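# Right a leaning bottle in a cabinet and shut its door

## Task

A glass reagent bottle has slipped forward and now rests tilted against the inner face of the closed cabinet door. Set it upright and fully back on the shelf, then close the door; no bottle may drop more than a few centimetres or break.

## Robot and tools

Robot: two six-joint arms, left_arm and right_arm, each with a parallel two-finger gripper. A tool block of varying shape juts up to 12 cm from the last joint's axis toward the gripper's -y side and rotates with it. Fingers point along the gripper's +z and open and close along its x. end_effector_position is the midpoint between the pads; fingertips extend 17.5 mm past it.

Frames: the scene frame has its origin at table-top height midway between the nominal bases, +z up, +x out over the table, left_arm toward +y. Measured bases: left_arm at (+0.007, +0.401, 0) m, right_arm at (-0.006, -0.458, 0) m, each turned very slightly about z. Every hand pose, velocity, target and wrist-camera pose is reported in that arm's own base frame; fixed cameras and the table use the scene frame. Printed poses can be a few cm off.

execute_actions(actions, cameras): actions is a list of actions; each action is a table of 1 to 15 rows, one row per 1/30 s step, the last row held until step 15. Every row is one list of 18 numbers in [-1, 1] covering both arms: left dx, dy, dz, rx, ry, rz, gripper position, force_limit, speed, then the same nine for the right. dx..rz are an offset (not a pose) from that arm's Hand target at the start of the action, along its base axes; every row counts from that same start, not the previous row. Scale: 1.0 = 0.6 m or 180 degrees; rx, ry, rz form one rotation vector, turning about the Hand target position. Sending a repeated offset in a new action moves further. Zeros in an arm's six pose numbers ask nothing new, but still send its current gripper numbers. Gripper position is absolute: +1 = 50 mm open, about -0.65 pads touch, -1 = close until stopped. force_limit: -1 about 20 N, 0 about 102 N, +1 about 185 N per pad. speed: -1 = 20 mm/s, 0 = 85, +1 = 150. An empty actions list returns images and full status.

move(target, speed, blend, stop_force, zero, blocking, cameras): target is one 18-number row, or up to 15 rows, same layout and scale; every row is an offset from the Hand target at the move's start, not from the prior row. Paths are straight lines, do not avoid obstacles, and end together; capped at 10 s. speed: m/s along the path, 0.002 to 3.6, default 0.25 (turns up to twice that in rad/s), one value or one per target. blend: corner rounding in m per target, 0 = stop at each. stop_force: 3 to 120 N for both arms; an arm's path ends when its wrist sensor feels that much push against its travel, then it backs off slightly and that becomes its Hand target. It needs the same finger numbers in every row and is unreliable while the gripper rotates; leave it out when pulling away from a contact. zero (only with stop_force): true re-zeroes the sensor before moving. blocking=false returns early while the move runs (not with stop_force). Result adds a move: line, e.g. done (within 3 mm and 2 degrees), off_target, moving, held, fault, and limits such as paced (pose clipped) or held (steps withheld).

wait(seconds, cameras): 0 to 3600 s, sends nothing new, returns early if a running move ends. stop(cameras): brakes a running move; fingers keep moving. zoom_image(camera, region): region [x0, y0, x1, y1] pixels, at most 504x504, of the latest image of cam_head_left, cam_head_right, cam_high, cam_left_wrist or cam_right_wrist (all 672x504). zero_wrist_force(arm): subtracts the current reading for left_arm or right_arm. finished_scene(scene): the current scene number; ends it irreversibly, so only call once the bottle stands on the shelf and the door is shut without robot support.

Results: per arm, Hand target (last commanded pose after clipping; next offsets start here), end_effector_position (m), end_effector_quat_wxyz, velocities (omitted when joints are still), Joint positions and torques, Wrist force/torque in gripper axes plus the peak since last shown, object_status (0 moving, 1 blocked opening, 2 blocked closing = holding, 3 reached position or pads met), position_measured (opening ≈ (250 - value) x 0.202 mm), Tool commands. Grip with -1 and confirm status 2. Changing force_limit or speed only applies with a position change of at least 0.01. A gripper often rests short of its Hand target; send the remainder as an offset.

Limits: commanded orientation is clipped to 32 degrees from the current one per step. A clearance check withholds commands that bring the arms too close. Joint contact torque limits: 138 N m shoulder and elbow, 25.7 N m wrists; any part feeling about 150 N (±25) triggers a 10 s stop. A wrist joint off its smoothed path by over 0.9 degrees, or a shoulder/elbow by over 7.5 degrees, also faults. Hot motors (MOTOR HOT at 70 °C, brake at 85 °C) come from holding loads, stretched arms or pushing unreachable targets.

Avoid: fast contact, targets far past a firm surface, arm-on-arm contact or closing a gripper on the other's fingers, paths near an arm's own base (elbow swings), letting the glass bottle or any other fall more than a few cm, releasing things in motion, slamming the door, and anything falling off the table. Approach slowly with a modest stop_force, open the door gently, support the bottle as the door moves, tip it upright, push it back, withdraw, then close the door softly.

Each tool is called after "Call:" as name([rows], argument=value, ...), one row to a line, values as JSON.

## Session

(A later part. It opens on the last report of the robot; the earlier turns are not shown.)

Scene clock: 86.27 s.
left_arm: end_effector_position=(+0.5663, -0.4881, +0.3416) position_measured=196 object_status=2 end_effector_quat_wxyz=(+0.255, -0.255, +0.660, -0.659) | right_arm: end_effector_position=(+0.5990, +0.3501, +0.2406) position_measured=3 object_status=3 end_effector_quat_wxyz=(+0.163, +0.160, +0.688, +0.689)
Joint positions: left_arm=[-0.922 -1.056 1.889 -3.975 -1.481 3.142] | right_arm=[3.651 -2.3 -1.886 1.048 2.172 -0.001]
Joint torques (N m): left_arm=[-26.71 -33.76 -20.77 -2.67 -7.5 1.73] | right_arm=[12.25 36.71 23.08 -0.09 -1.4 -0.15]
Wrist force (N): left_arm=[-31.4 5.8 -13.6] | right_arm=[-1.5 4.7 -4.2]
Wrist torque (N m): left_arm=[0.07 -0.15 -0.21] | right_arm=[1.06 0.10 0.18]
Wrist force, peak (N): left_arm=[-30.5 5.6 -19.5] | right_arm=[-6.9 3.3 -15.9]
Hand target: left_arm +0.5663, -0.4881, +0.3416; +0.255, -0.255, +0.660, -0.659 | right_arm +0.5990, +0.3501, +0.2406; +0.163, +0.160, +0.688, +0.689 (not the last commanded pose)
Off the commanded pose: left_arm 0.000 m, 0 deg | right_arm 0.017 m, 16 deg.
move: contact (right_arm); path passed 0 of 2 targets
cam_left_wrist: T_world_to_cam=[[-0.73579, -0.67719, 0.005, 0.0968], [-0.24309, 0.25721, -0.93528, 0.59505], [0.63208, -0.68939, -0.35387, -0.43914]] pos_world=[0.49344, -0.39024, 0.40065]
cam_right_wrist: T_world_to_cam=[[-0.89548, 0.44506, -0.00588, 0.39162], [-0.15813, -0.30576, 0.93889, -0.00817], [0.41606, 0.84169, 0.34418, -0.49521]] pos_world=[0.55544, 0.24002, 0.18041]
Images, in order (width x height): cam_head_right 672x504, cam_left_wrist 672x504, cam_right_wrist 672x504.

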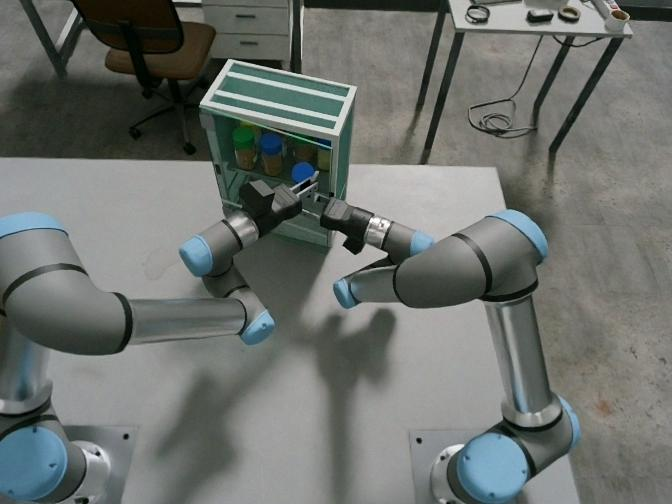

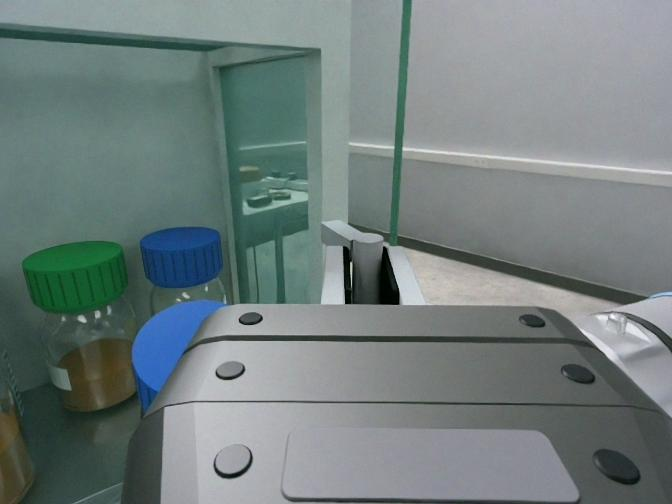

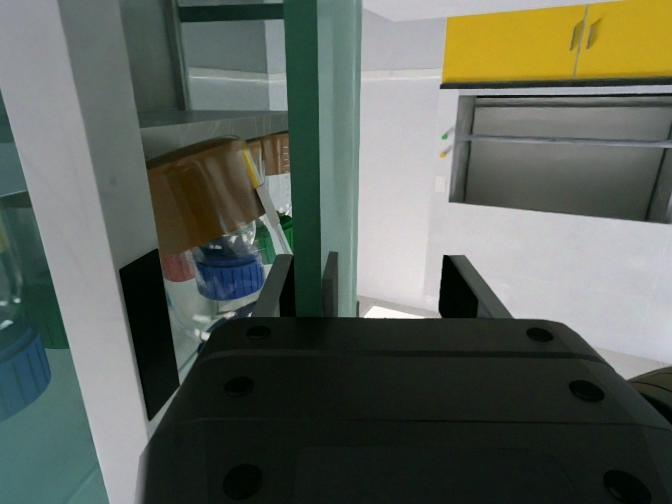

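Call:
move([
  [0,0,0,0,0,0,-1,-0.6,0,-0.0065,-0.0095,0,0,0,0,1,-0.5,1],
  [0,0,0,0,0,0,-1,-0.6,0,0.0243,-0.0145,0,0,0,-0.087,1,-0.5,1],
], speed=0.03, cameras=["cam_right_wrist","cam_left_wrist","cam_head_right"])

Call:
zoom_image(camera="cam_head_right", region=[220, 100, 380, 220])

Scene clock: 91.67 s.
left_arm: end_effector_position=(+0.5663, -0.4881, +0.3416) position_measured=196 object_status=2 end_effector_quat_wxyz=(+0.255, -0.255, +0.660, -0.659) | right_arm: end_effector_position=(+0.6135, +0.3414, +0.2406) position_measured=3 object_status=3 end_effector_quat_wxyz=(+0.255, +0.252, +0.660, +0.661) end_effector_velocity=(-0.001, +0.000, +0.000) end_effector_angular_velocity=(+0.000, +0.000, +0.004)
Joint positions: left_arm=[-0.922 -1.056 1.889 -3.975 -1.481 3.142] | right_arm=[3.759 -2.259 -1.99 1.11 1.791 -0.003]
Joint velocities: left_arm=[within noise] | right_arm=[-0.001 0 0 0 0.005 -0.001]
Joint torques (N m): left_arm=[-27.51 -39.67 -16.85 -2.7 -7.62 1.55] | right_arm=[-5.07 53.59 12.2 3.66 1.71 -1.5]
Wrist force (N): left_arm=[-31.3 4.6 -14.0] | right_arm=[-1.5 2.3 3.2]
Wrist torque (N m): left_arm=[0.04 -0.15 -0.22] | right_arm=[0.76 0.16 0.33]
Wrist force, peak (N): left_arm=[-31.6 5.6 -13.5] | right_arm=[-1.3 5.3 -4.0]
Hand target: left_arm +0.5663, -0.4881, +0.3416; +0.255, -0.255, +0.660, -0.659 | right_arm +0.6136, +0.3414, +0.2406; +0.255, +0.252, +0.660, +0.661
Off the commanded pose: left_arm 0.000 m, 0 deg | right_arm 0.000 m, 0 deg.
move: done
cam_left_wrist: T_world_to_cam=[[-0.73579, -0.67719, 0.00501, 0.09679], [-0.24309, 0.25721, -0.93528, 0.59505], [0.63208, -0.68939, -0.35387, -0.43914]] pos_world=[0.49344, -0.39024, 0.40065]
cam_right_wrist: T_world_to_cam=[[-0.74219, 0.67017, -0.00583, 0.23757], [-0.23467, -0.25172, 0.93892, 0.02002], [0.62776, 0.69822, 0.34409, -0.5749]] pos_world=[0.54192, 0.24724, 0.18041]
Images, in order (width x height): cam_head_right 672x504, cam_left_wrist 672x504, cam_right_wrist 672x504.

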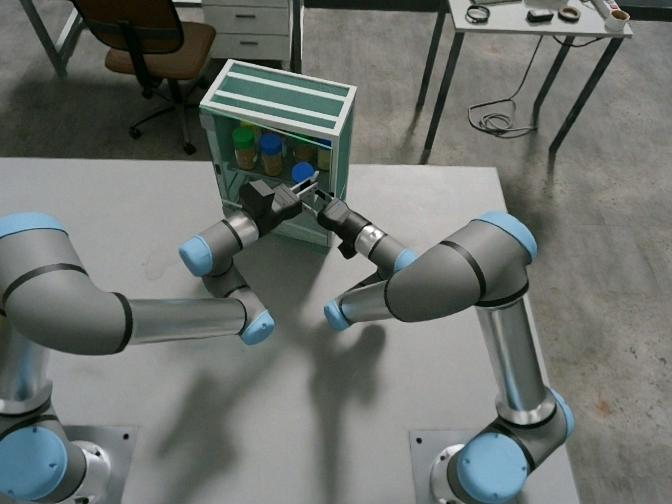

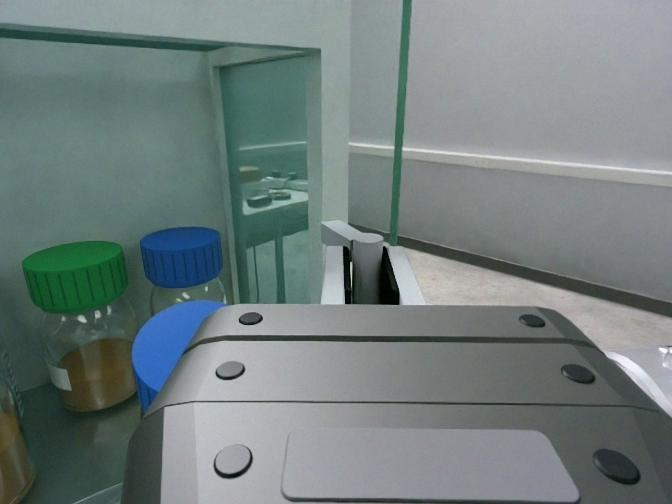

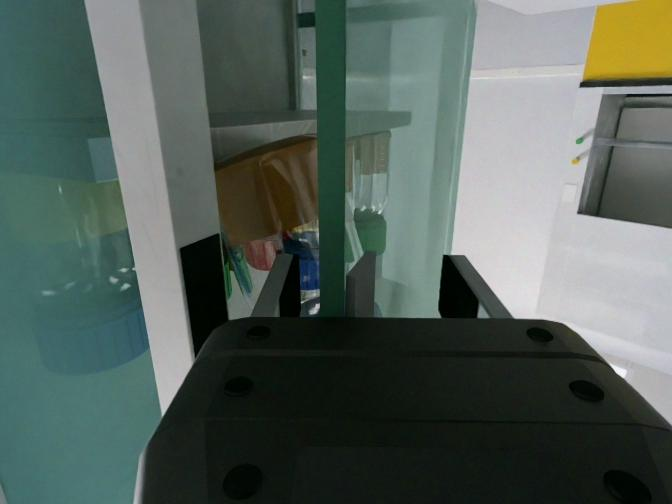

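Scaled by 3.150 from the camera's image (finer frame: 960x720).

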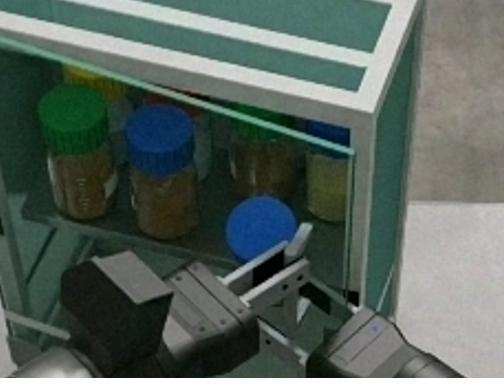

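Call:
move([
  [0,0,0,0,0,0,-1,-0.6,0,-0.134,-0.149,-0.025,0,0,0,1,-0.5,1],
], speed=0.08)

Call:
move(target=[-0.0365,0.0267,0,0,0,-0.0322,-1,-0.6,0,0,0,0,0,0,0,-1,-0.5,1], speed=0.03, cameras=["all"])

Call:
zoom_image(camera="cam_head_right", region=[220, 100, 380, 220])

Scene clock: 96.43 s.
left_arm: end_effector_position=(+0.5663, -0.4881, +0.3416) position_measured=196 object_status=2 end_effector_quat_wxyz=(+0.255, -0.255, +0.660, -0.659) | right_arm: end_effector_position=(+0.5332, +0.2519, +0.2257) position_measured=3 object_status=3 end_effector_quat_wxyz=(+0.255, +0.252, +0.660, +0.661)
Joint positions: left_arm=[-0.922 -1.056 1.889 -3.975 -1.481 3.142] | right_arm=[3.679 -2.197 -2.282 1.341 1.87 -0.002]
Joint torques (N m): left_arm=[-26.62 -44.12 -16.72 -2.72 -7.57 1.39] | right_arm=[9.18 33.61 14.94 0.79 -1.41 1.22]
Wrist force (N): left_arm=[-31.4 4.5 -13.9] | right_arm=[-1.1 2.8 3.3]
Wrist torque (N m): left_arm=[0.03 -0.14 -0.22] | right_arm=[0.83 0.10 0.33]
Wrist force, peak (N): left_arm=[-31.6 4.9 -14.0] | right_arm=[-1.4 3.0 4.4]
Hand target: left_arm +0.5663, -0.4881, +0.3416; +0.255, -0.255, +0.660, -0.659 | right_arm +0.5332, +0.2520, +0.2256; +0.255, +0.252, +0.660, +0.661
Off the commanded pose: left_arm 0.000 m, 0 deg | right_arm 0.000 m, 0 deg.
move: done

Scene clock: 98.40 s.
left_arm: end_effector_position=(+0.5444, -0.4720, +0.3416) position_measured=196 object_status=2 end_effector_quat_wxyz=(+0.221, -0.221, +0.672, -0.671) | right_arm: end_effector_position=(+0.5332, +0.2520, +0.2256) position_measured=251 object_status=3 end_effector_quat_wxyz=(+0.255, +0.252, +0.660, +0.661)
Joint positions: left_arm=[-0.881 -1.091 1.952 -4.002 -1.624 3.142] | right_arm=[3.68 -2.197 -2.282 1.341 1.87 -0.002]
Joint torques (N m): left_arm=[5.22 -32.13 -21.13 -2.04 5.22 2.16] | right_arm=[8.87 27.96 8.15 4.13 -1.34 1.02]
Wrist force (N): left_arm=[15.6 -1.4 3.0] | right_arm=[-1.4 2.5 3.0]
Wrist torque (N m): left_arm=[-0.33 -0.21 -0.14] | right_arm=[0.80 0.14 0.33]
Wrist force, peak (N): left_arm=[-33.4 4.2 -13.8] | right_arm=[-1.5 2.9 3.6]
Hand target: left_arm +0.5444, -0.4721, +0.3416; +0.222, -0.221, +0.672, -0.671 | right_arm +0.5332, +0.2520, +0.2256; +0.255, +0.252, +0.660, +0.661
Off the commanded pose: left_arm 0.000 m, 0 deg | right_arm 0.000 m, 0 deg.
move: done
cam_left_wrist: T_world_to_cam=[[-0.8005, -0.59931, 0.00496, 0.16358], [-0.21573, 0.28042, -0.93532, 0.58165], [0.55916, -0.74979, -0.35377, -0.40299]] pos_world=[0.48176, -0.36724, 0.40065]
cam_right_wrist: T_world_to_cam=[[-0.74212, 0.67024, -0.00588, 0.23769], [-0.23477, -0.25172, 0.93889, -0.00722], [0.6278, 0.69816, 0.34416, -0.45687]] pos_world=[0.46152, 0.15784, 0.16541]

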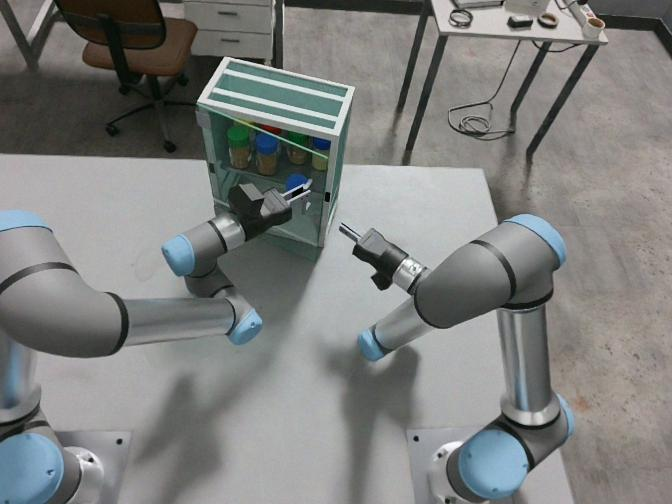

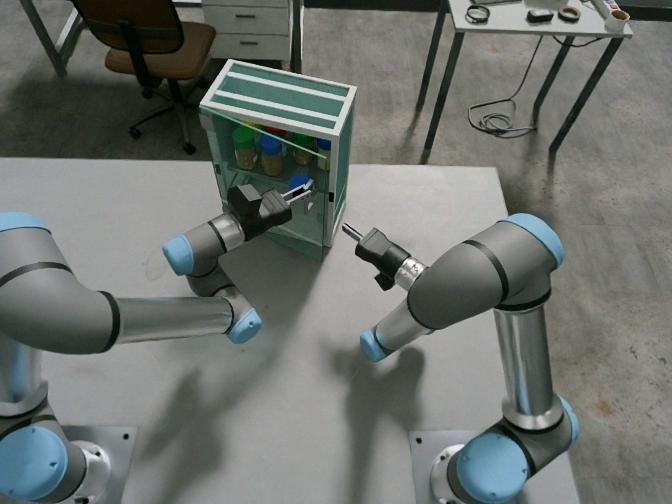

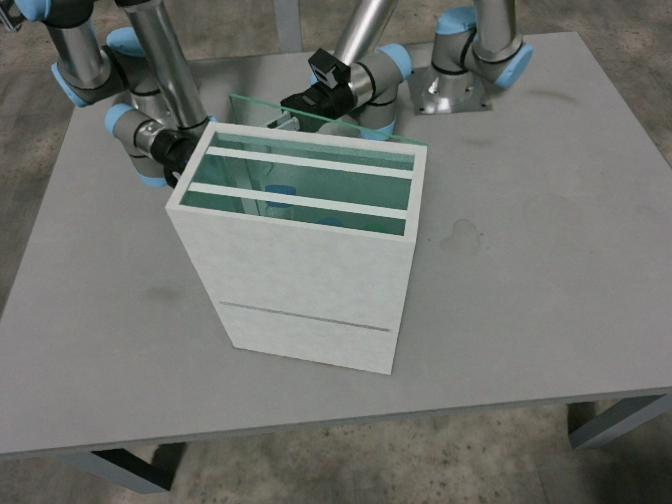

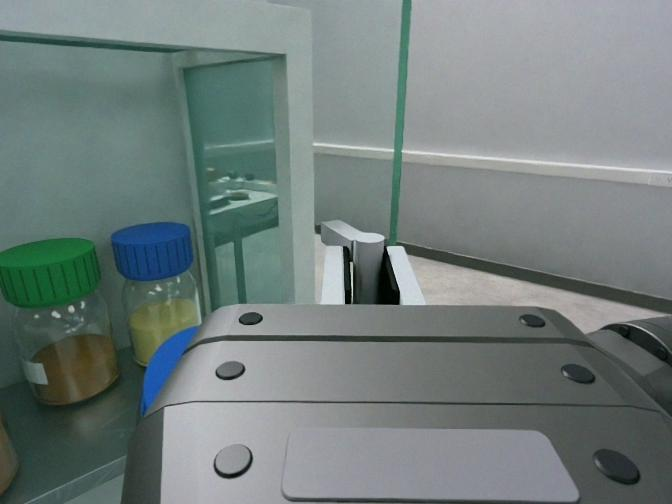

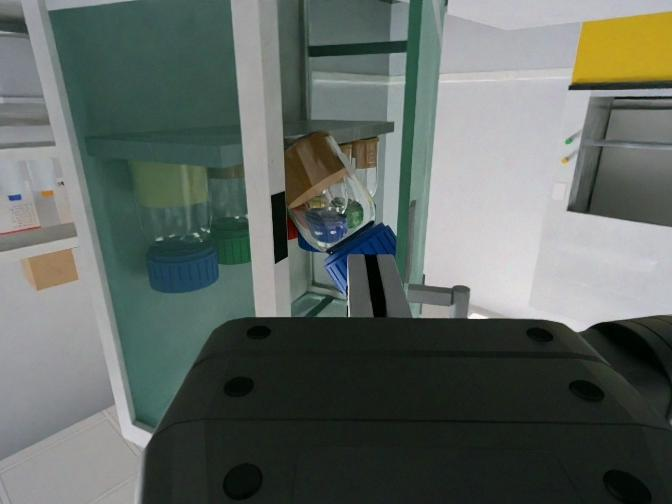

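Scaled by 3.150 from the camera's image (finer frame: 960x720).

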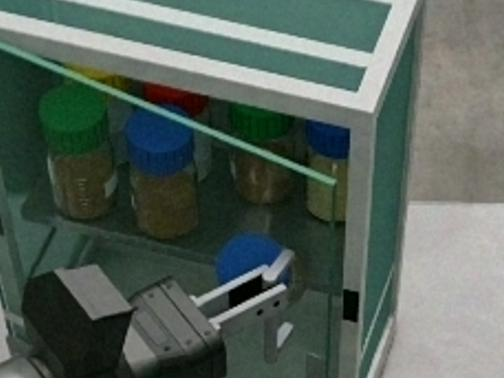

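Call:
move(target=[-0.0125,0.0093,0,0,0,-0.0111,-1,-0.6,0,-0.02,-0.02,0,0.3345,0.3715,0,-1,-0.5,1], speed=0.4)

Call:
move(target=[0,0,0,0,0,0,-1,-0.6,0,0.0977,0.0617,0,0,0,0.083,-1,-0.5,1], speed=0.08, cameras=["all"])

Call:
zoom_image(camera="cam_head_right", region=[220, 100, 380, 220])

Scene clock: 101.77 s.
left_arm: end_effector_position=(+0.5369, -0.4664, +0.3416) position_measured=196 object_status=2 end_effector_quat_wxyz=(+0.210, -0.209, +0.676, -0.675) | right_arm: end_effector_position=(+0.5212, +0.2399, +0.2257) position_measured=251 object_status=3 end_effector_quat_wxyz=(-0.285, +0.646, +0.288, +0.647)
Joint positions: left_arm=[-0.866 -1.101 1.971 -4.01 -1.674 3.142] | right_arm=[3.669 -2.184 -2.324 1.366 1.879 1.567]
Joint torques (N m): left_arm=[12.27 -41.08 -14.5 -3.3 4.79 2.17] | right_arm=[-4.17 26.01 13.41 2.58 0.22 0.49]
Wrist force (N): left_arm=[15.5 -2.5 2.3] | right_arm=[-0.3 0.3 0.8]
Wrist torque (N m): left_arm=[-0.39 -0.22 -0.15] | right_arm=[0.40 -0.18 -0.10]
Wrist force, peak (N): left_arm=[17.2 -1.2 3.1] | right_arm=[-1.9 3.0 3.4]
Hand target: left_arm +0.5369, -0.4665, +0.3416; +0.210, -0.209, +0.675, -0.675 | right_arm +0.5212, +0.2400, +0.2256; -0.285, +0.646, +0.288, +0.647
Off the commanded pose: left_arm 0.000 m, 0 deg | right_arm 0.000 m, 0 deg.
move: done

Scene clock: 103.80 s.
left_arm: end_effector_position=(+0.5369, -0.4665, +0.3416) position_measured=196 object_status=2 end_effector_quat_wxyz=(+0.210, -0.209, +0.675, -0.675) | right_arm: end_effector_position=(+0.5799, +0.2769, +0.2255) position_measured=251 object_status=3 end_effector_quat_wxyz=(-0.367, +0.603, +0.369, +0.604)
Joint positions: left_arm=[-0.866 -1.101 1.97 -4.01 -1.674 3.142] | right_arm=[3.534 -2.29 -1.991 1.139 2.274 1.567]
Joint torques (N m): left_arm=[9.24 -30.53 -20.57 -1.16 5.12 2.11] | right_arm=[7.8 57.39 7.66 3.76 -0.59 -0.79]
Wrist force (N): left_arm=[15.5 -2.3 2.8] | right_arm=[-0.2 0.7 0.7]
Wrist torque (N m): left_arm=[-0.37 -0.21 -0.15] | right_arm=[0.47 -0.20 -0.11]
Wrist force, peak (N): left_arm=[15.7 -2.4 2.6] | right_arm=[0.1 1.3 1.3]
Hand target: left_arm +0.5369, -0.4665, +0.3416; +0.210, -0.209, +0.675, -0.675 | right_arm +0.5798, +0.2770, +0.2256; -0.367, +0.603, +0.369, +0.604
Off the commanded pose: left_arm 0.000 m, 0 deg | right_arm 0.000 m, 0 deg.
move: done
cam_left_wrist: T_world_to_cam=[[-0.82081, -0.57118, 0.00497, 0.18486], [-0.20596, 0.28783, -0.93527, 0.57666], [0.53278, -0.7687, -0.35389, -0.38929]] pos_world=[0.47791, -0.35964, 0.40065]
cam_right_wrist: T_world_to_cam=[[-0.00472, 0.0042, 0.99998, -0.21432], [0.67944, -0.73371, 0.00629, -0.17618], [0.73372, 0.67945, 0.00061, -0.48231]] pos_world=[0.47257, 0.19934, 0.21571]

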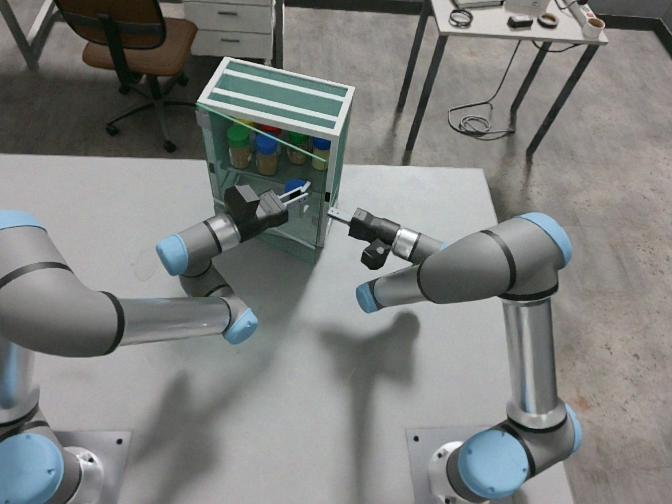

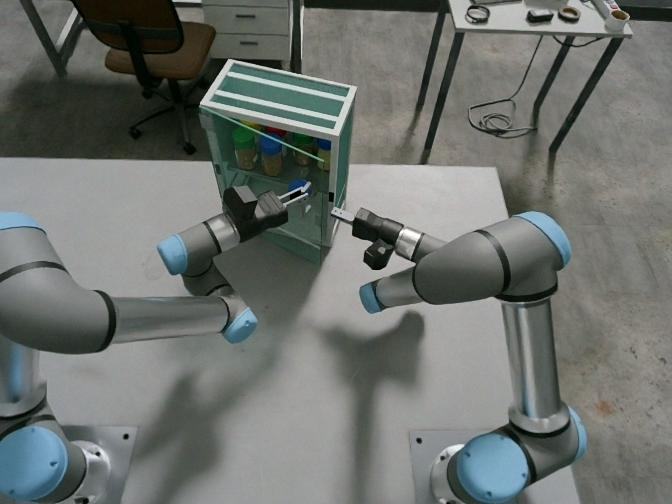

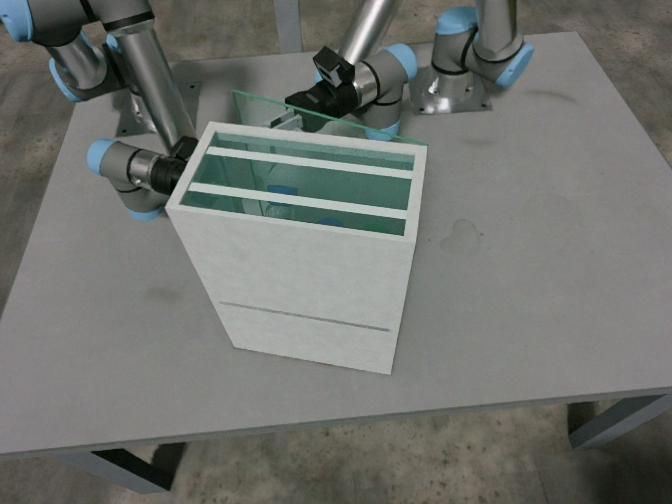

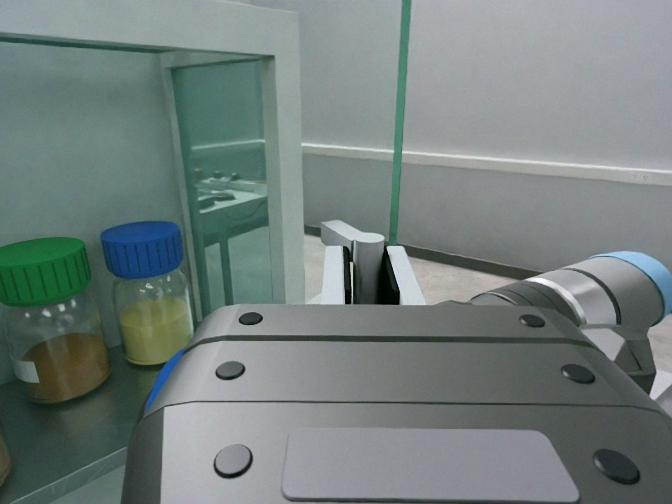

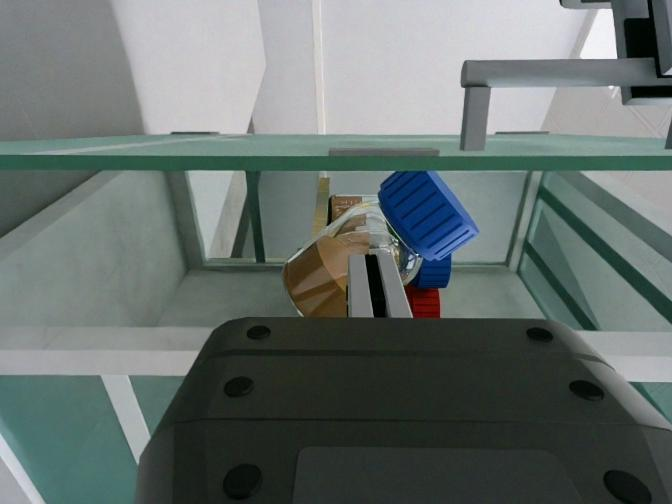

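Scaled by 3.150 from the camera's image (finer frame: 960x720).

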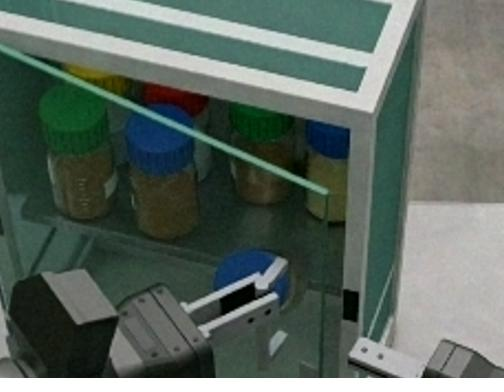

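Call:
move([
  [0,0,0,0,0,0,-1,-0.6,0,-0.0015,0.0042,-0.0125,0,0,0.0167,-1,-0.5,1],
], speed=0.05)

Call:
move(target=[0,0,0,0,0,0,-1,-0.6,0,0.0578,0.1293,0,0,0,0,-1,-0.5,1], speed=0.03, stop_force=6, cameras=["all"])

Call:
zoom_image(camera="cam_head_right", region=[220, 100, 380, 220])

Scene clock: 105.20 s.
left_arm: end_effector_position=(+0.5369, -0.4665, +0.3416) position_measured=196 object_status=2 end_effector_quat_wxyz=(+0.210, -0.209, +0.675, -0.675) | right_arm: end_effector_position=(+0.5790, +0.2794, +0.2180) position_measured=251 object_status=3 end_effector_quat_wxyz=(-0.383, +0.593, +0.385, +0.594) end_effector_velocity=(+0.000, -0.001, +0.000) end_effector_angular_velocity=(-0.001, +0.003, -0.005)
Joint positions: left_arm=[-0.866 -1.101 1.97 -4.01 -1.674 3.142] | right_arm=[3.517 -2.32 -1.955 1.133 2.343 1.567]
Joint velocities: left_arm=[within noise] | right_arm=[0.001 0.001 -0.003 0 -0.006 0.001]
Joint torques (N m): left_arm=[8.78 -31.74 -20.8 -1.29 5.29 2.1] | right_arm=[7.16 56.63 5 1.41 -1.39 -0.68]
Wrist force (N): left_arm=[15.6 -2.5 2.8] | right_arm=[-0.1 0.6 0.8]
Wrist torque (N m): left_arm=[-0.42 -0.22 -0.15] | right_arm=[0.45 -0.20 -0.11]
Wrist force, peak (N): left_arm=[15.7 -2.7 2.6] | right_arm=[-0.2 1.0 1.1]
Hand target: left_arm +0.5369, -0.4665, +0.3416; +0.210, -0.209, +0.675, -0.675 | right_arm +0.5789, +0.2795, +0.2181; -0.383, +0.593, +0.385, +0.594
Off the commanded pose: left_arm 0.000 m, 0 deg | right_arm 0.000 m, 0 deg.
move: done

Scene clock: 109.13 s.
left_arm: end_effector_position=(+0.5369, -0.4665, +0.3416) position_measured=196 object_status=2 end_effector_quat_wxyz=(+0.210, -0.209, +0.675, -0.675) | right_arm: end_effector_position=(+0.6136, +0.3571, +0.2181) position_measured=251 object_status=3 end_effector_quat_wxyz=(-0.383, +0.593, +0.385, +0.594)
Joint positions: left_arm=[-0.866 -1.101 1.97 -4.01 -1.674 3.142] | right_arm=[3.634 -2.376 -1.808 1.042 2.227 1.567]
Joint torques (N m): left_arm=[10.01 -31.32 -20.57 -1.39 5.07 2.01] | right_arm=[-8.88 61.37 6.48 3.31 0.44 0.31]
Wrist force (N): left_arm=[15.4 -2.5 3.0] | right_arm=[0.7 -3.5 -0.3]
Wrist torque (N m): left_arm=[-0.39 -0.22 -0.15] | right_arm=[0.39 -0.22 -0.13]
Wrist force, peak (N): left_arm=[15.8 -2.5 2.8] | right_arm=[1.3 -4.3 -1.4]
Hand target: left_arm +0.5369, -0.4665, +0.3416; +0.210, -0.209, +0.675, -0.675 | right_arm +0.6136, +0.3571, +0.2181; -0.383, +0.593, +0.385, +0.594
Off the commanded pose: left_arm 0.000 m, 0 deg | right_arm 0.000 m, 0 deg.
move: done
cam_left_wrist: T_world_to_cam=[[-0.82081, -0.57118, 0.00497, 0.18486], [-0.20596, 0.28783, -0.93527, 0.57666], [0.53278, -0.7687, -0.35389, -0.38929]] pos_world=[0.47791, -0.35964, 0.40065]
cam_right_wrist: T_world_to_cam=[[-0.005, 0.00387, 0.99998, -0.20682], [0.7171, -0.69695, 0.00629, -0.17644], [0.69696, 0.71711, 0.00071, -0.55246]] pos_world=[0.51053, 0.27401, 0.20831]

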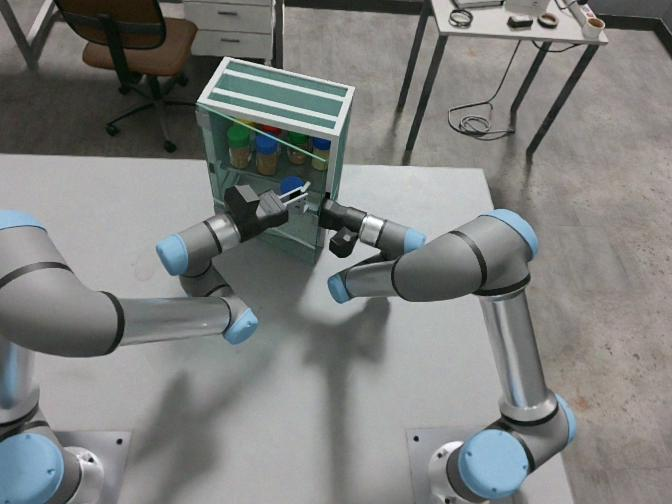

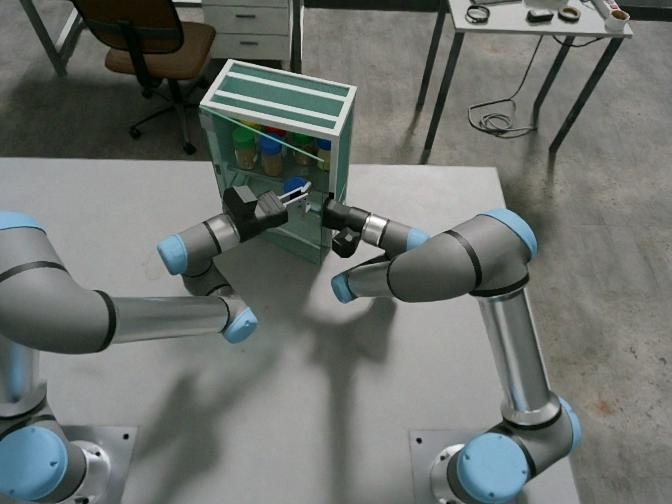

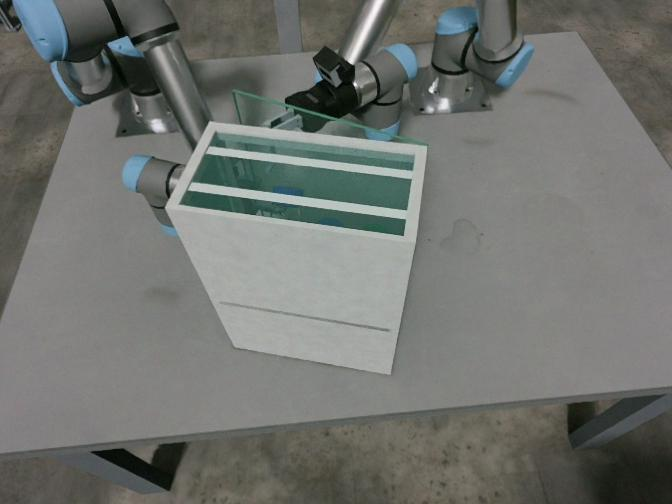

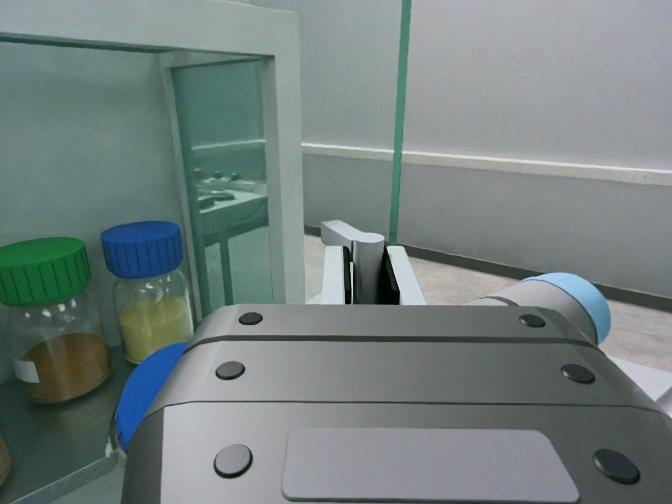

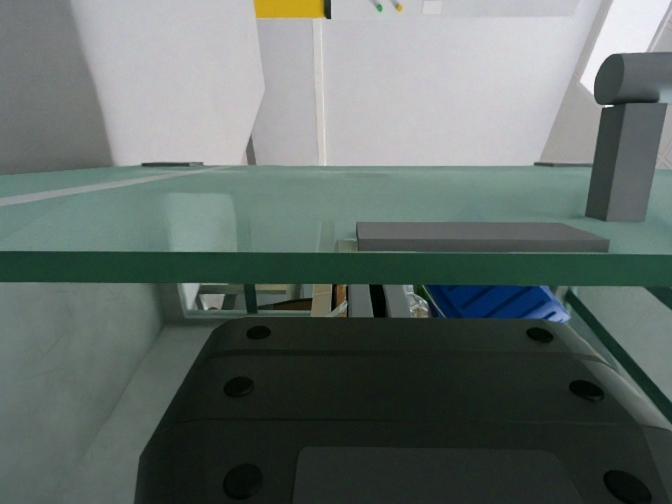

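Scaled by 3.150 from the camera's image (finer frame: 960x720).

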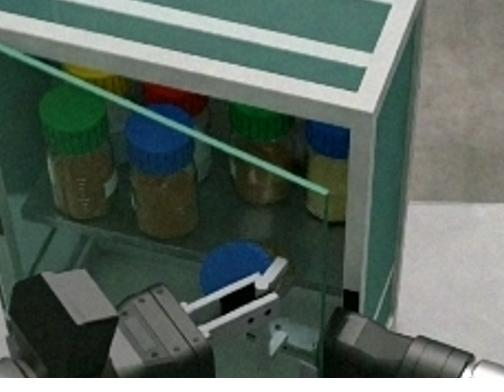

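Call:
move(target=[0,0,0,0,0,0,-1,-0.6,0,0.0297,-0.0038,0.025,0,0,-0.0667,-1,-0.5,1], speed=0.03, cameras=["cam_left_wrist","cam_right_wrist","cam_head_right"])

Call:
zoom_image(camera="cam_head_right", region=[220, 100, 380, 220])

Scene clock: 113.20 s.
left_arm: end_effector_position=(+0.5369, -0.4665, +0.3416) position_measured=196 object_status=2 end_effector_quat_wxyz=(+0.210, -0.209, +0.675, -0.675) | right_arm: end_effector_position=(+0.6314, +0.3549, +0.2332) position_measured=251 object_status=3 end_effector_quat_wxyz=(-0.319, +0.630, +0.321, +0.631)
Joint positions: left_arm=[-0.866 -1.101 1.97 -4.01 -1.674 3.142] | right_arm=[3.707 -2.317 -1.88 1.055 1.943 1.567]
Joint torques (N m): left_arm=[8.87 -31.17 -20.99 -1.38 5.14 2.11] | right_arm=[-4.35 49.93 14.97 4.25 1.48 1.14]
Wrist force (N): left_arm=[15.4 -2.7 2.5] | right_arm=[0.1 1.0 -0.3]
Wrist torque (N m): left_arm=[-0.38 -0.20 -0.15] | right_arm=[0.48 -0.25 -0.10]
Wrist force, peak (N): left_arm=[15.6 -2.8 3.1] | right_arm=[3.0 -9.0 -2.4]
Hand target: left_arm +0.5369, -0.4665, +0.3416; +0.210, -0.209, +0.675, -0.675 | right_arm +0.6314, +0.3548, +0.2331; -0.319, +0.630, +0.321, +0.631
Off the commanded pose: left_arm 0.000 m, 0 deg | right_arm 0.000 m, 0 deg.
move: done
cam_left_wrist: T_world_to_cam=[[-0.82081, -0.57118, 0.00497, 0.18486], [-0.20596, 0.28783, -0.93527, 0.57666], [0.53278, -0.7687, -0.35389, -0.38929]] pos_world=[0.47791, -0.35964, 0.40065]
cam_right_wrist: T_world_to_cam=[[-0.00409, 0.00483, 0.99998, -0.22274], [0.55649, -0.83083, 0.00629, -0.04195], [0.83085, 0.5565, 0.00071, -0.59075]] pos_world=[0.51326, 0.29497, 0.22341]
Images, in order (width x height): cam_head_right 672x504, cam_left_wrist 672x504, cam_right_wrist 672x504.

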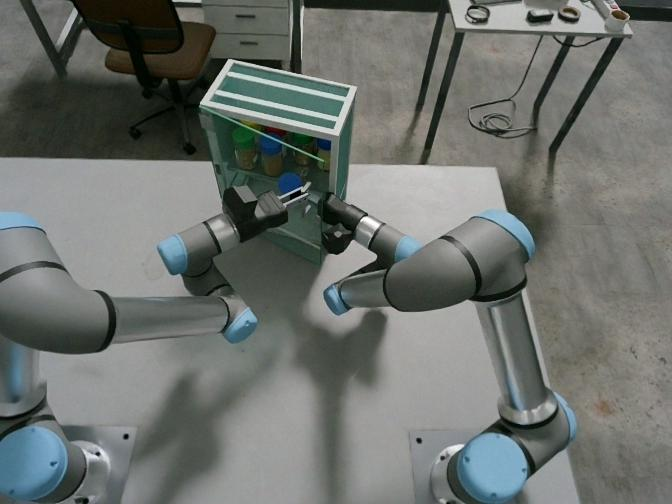

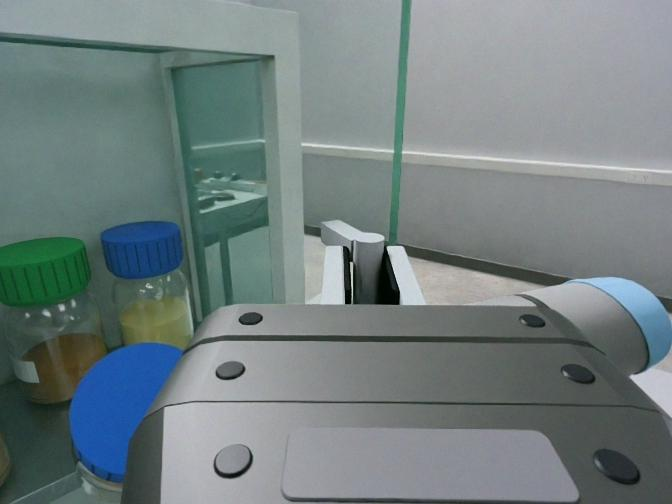

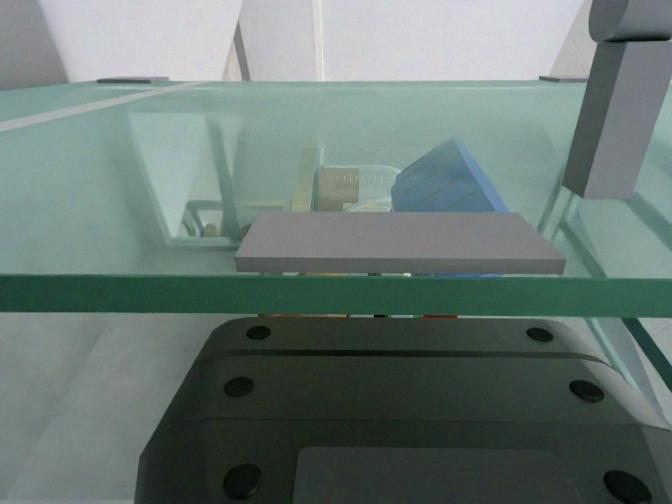

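Scaled by 3.150 from the camera's image (finer frame: 960x720).

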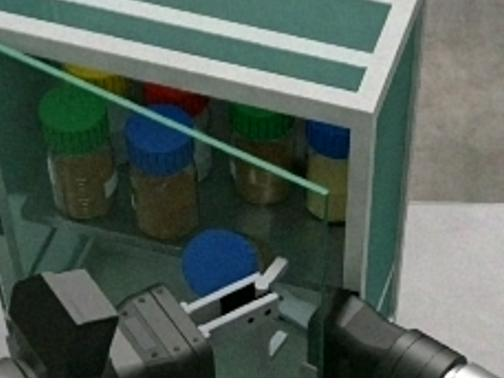

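Call:
move([
  [-0.0195,0.0138,0,0,0,-0.0167,-1,-0.6,0,-0.0342,0.0122,-0.0185,0,0,0.05,-1,-0.5,1],
  [-0.0195,0.0138,0,0,0,-0.0167,-1,-0.6,0,-0.0235,0.0472,-0.0185,0,0,0.05,-1,-0.5,1],
], speed=0.03, cameras=["cam_left_wrist","cam_right_wrist","cam_head_right","cam_high"])

Call:
zoom_image(camera="cam_head_right", region=[220, 100, 380, 220])

Scene clock: 117.40 s.
left_arm: end_effector_position=(+0.5252, -0.4582, +0.3416) position_measured=196 object_status=2 end_effector_quat_wxyz=(+0.192, -0.192, +0.681, -0.680) | right_arm: end_effector_position=(+0.6174, +0.3833, +0.2220) position_measured=251 object_status=3 end_effector_quat_wxyz=(-0.367, +0.603, +0.369, +0.604)
Joint positions: left_arm=[-0.843 -1.116 1.996 -4.021 -1.749 3.142] | right_arm=[3.697 -2.368 -1.808 1.034 2.111 1.567]
Joint torques (N m): left_arm=[-7.21 -31.74 -22.26 -1.52 -0.21 2.26] | right_arm=[-8.4 54.18 7.09 2.96 0.39 0.05]
Wrist force (N): left_arm=[-4.7 0.6 -3.9] | right_arm=[0.5 -1.4 -0.8]
Wrist torque (N m): left_arm=[-0.36 -0.29 -0.21] | right_arm=[0.43 -0.26 -0.11]
Wrist force, peak (N): left_arm=[15.6 -2.8 2.7] | right_arm=[0.9 -1.8 -2.4]
Hand target: left_arm +0.5252, -0.4582, +0.3416; +0.192, -0.192, +0.681, -0.680 | right_arm +0.6173, +0.3831, +0.2220; -0.367, +0.603, +0.369, +0.604
Off the commanded pose: left_arm 0.000 m, 0 deg | right_arm 0.000 m, 0 deg.
move: done
cam_left_wrist: T_world_to_cam=[[-0.84962, -0.52736, 0.00503, 0.21523], [-0.19062, 0.29818, -0.93528, 0.56856], [0.49173, -0.7956, -0.35386, -0.36745]] pos_world=[0.47193, -0.34837, 0.40065]
cam_right_wrist: T_world_to_cam=[[-0.00472, 0.0042, 0.99998, -0.21109], [0.6796, -0.73356, 0.00629, -0.12369], [0.73357, 0.67961, 0.00061, -0.58209]] pos_world=[0.51007, 0.30574, 0.21221]
Images, in order (width x height): cam_head_right 672x504, cam_high 672x504, cam_left_wrist 672x504, cam_right_wrist 672x504.

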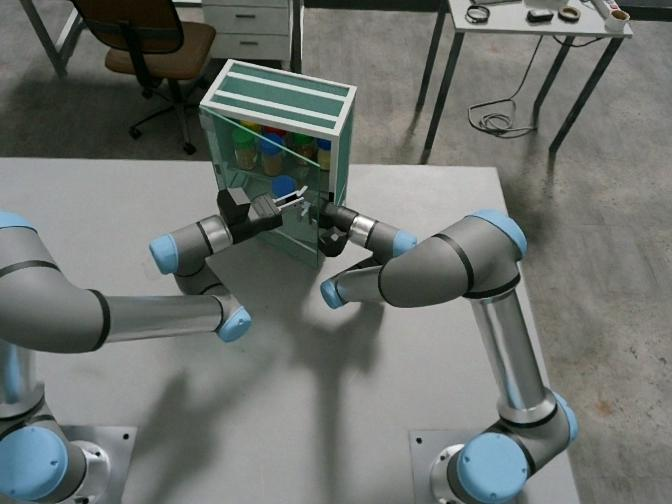

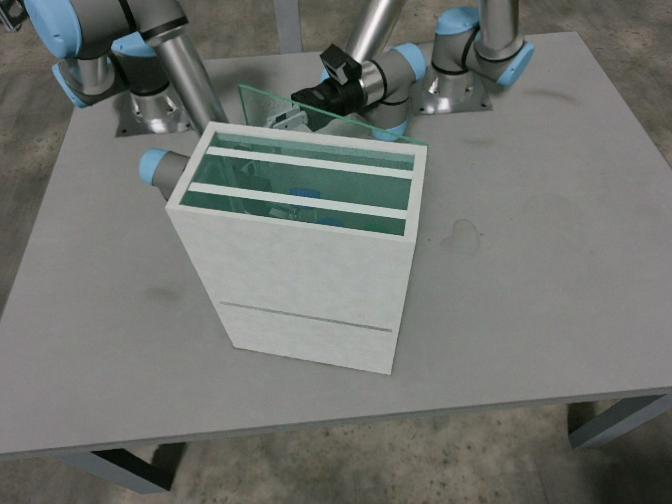

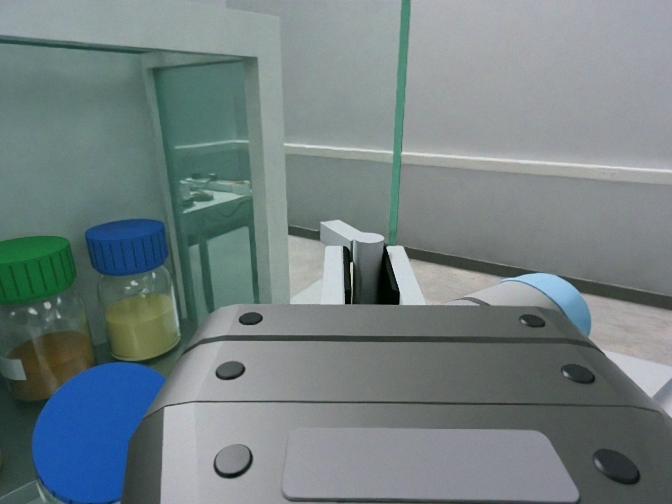

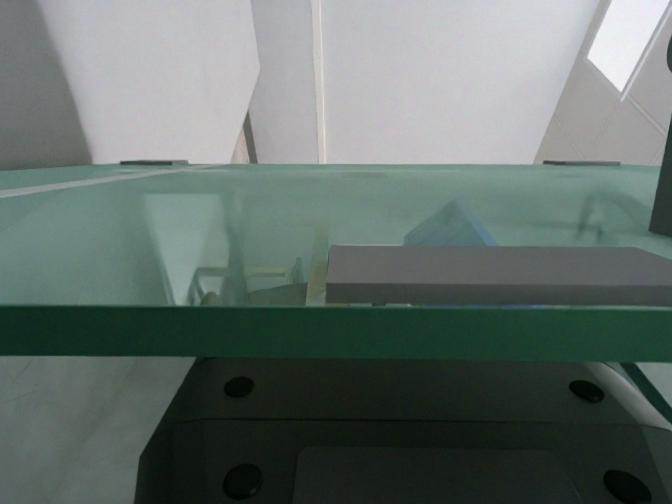

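Scaled by 3.150 from the camera's image (finer frame: 960x720).

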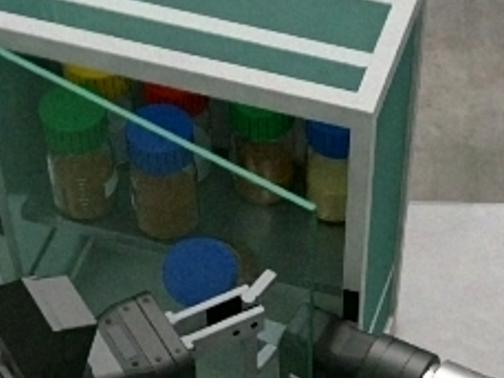

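Call:
move(target=[0,0,0,0,0,0,-1,-0.6,0,0.0387,-0.0125,0.03,0,0,-0.1,-1,-0.5,1], speed=0.03, cameras=["cam_left_wrist","cam_right_wrist","cam_head_right"])

Call:
zoom_image(camera="cam_head_right", region=[220, 100, 380, 220])

Scene clock: 123.23 s.
left_arm: end_effector_position=(+0.5252, -0.4582, +0.3416) position_measured=196 object_status=2 end_effector_quat_wxyz=(+0.192, -0.192, +0.681, -0.680) | right_arm: end_effector_position=(+0.6405, +0.3757, +0.2401) position_measured=251 object_status=3 end_effector_quat_wxyz=(-0.268, +0.653, +0.271, +0.654)
Joint positions: left_arm=[-0.843 -1.116 1.996 -4.021 -1.749 3.142] | right_arm=[3.814 -2.296 -1.894 1.049 1.68 1.567]
Joint torques (N m): left_arm=[-7.71 -29.42 -19.8 -1.35 -0.77 2.14] | right_arm=[-4.96 51.73 11.6 1.07 1.78 1.19]
Wrist force (N): left_arm=[-4.5 0.1 -3.7] | right_arm=[-0.1 0.7 -0.6]
Wrist torque (N m): left_arm=[-0.38 -0.31 -0.21] | right_arm=[0.46 -0.27 -0.11]
Wrist force, peak (N): left_arm=[-4.6 0.2 -4.2] | right_arm=[1.9 -2.2 -1.8]
Hand target: left_arm +0.5252, -0.4582, +0.3416; +0.192, -0.192, +0.681, -0.680 | right_arm +0.6405, +0.3756, +0.2400; -0.268, +0.653, +0.271, +0.654
Off the commanded pose: left_arm 0.000 m, 0 deg | right_arm 0.000 m, 0 deg.
move: done
cam_left_wrist: T_world_to_cam=[[-0.84963, -0.52735, 0.00498, 0.2152], [-0.19058, 0.2982, -0.93528, 0.56858], [0.49173, -0.7956, -0.35386, -0.36753]] pos_world=[0.47193, -0.34847, 0.40065]
cam_right_wrist: T_world_to_cam=[[-0.00328, 0.00541, 0.99998, -0.23033], [0.41963, -0.90767, 0.00629, 0.08675], [0.90769, 0.41965, 0.00071, -0.60779]] pos_world=[0.51452, 0.33504, 0.23021]
Images, in order (width x height): cam_head_right 672x504, cam_left_wrist 672x504, cam_right_wrist 672x504.

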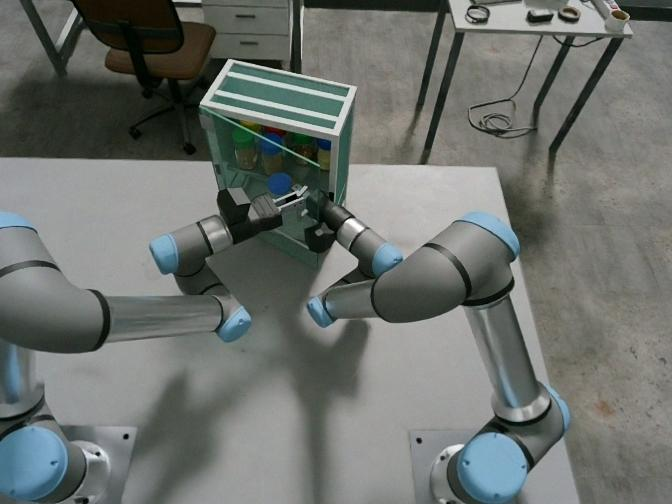

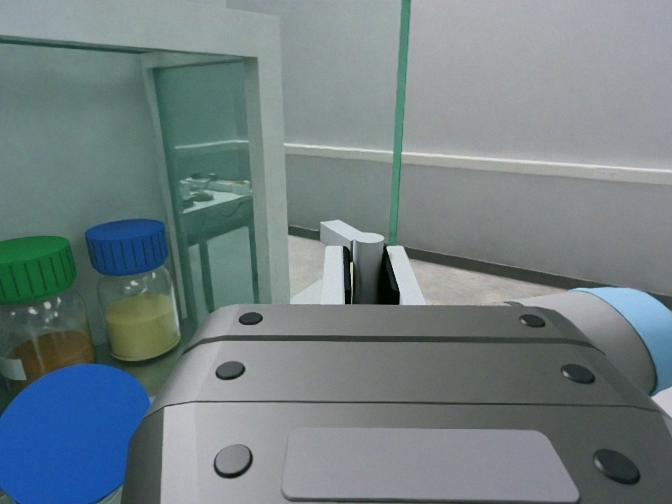

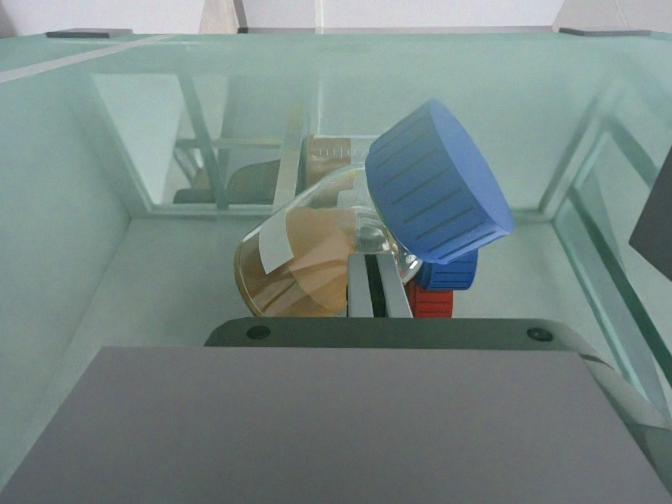

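Scaled by 3.150 from the camera's image (finer frame: 960x720).

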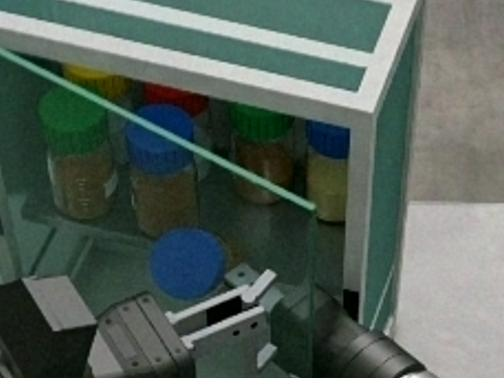

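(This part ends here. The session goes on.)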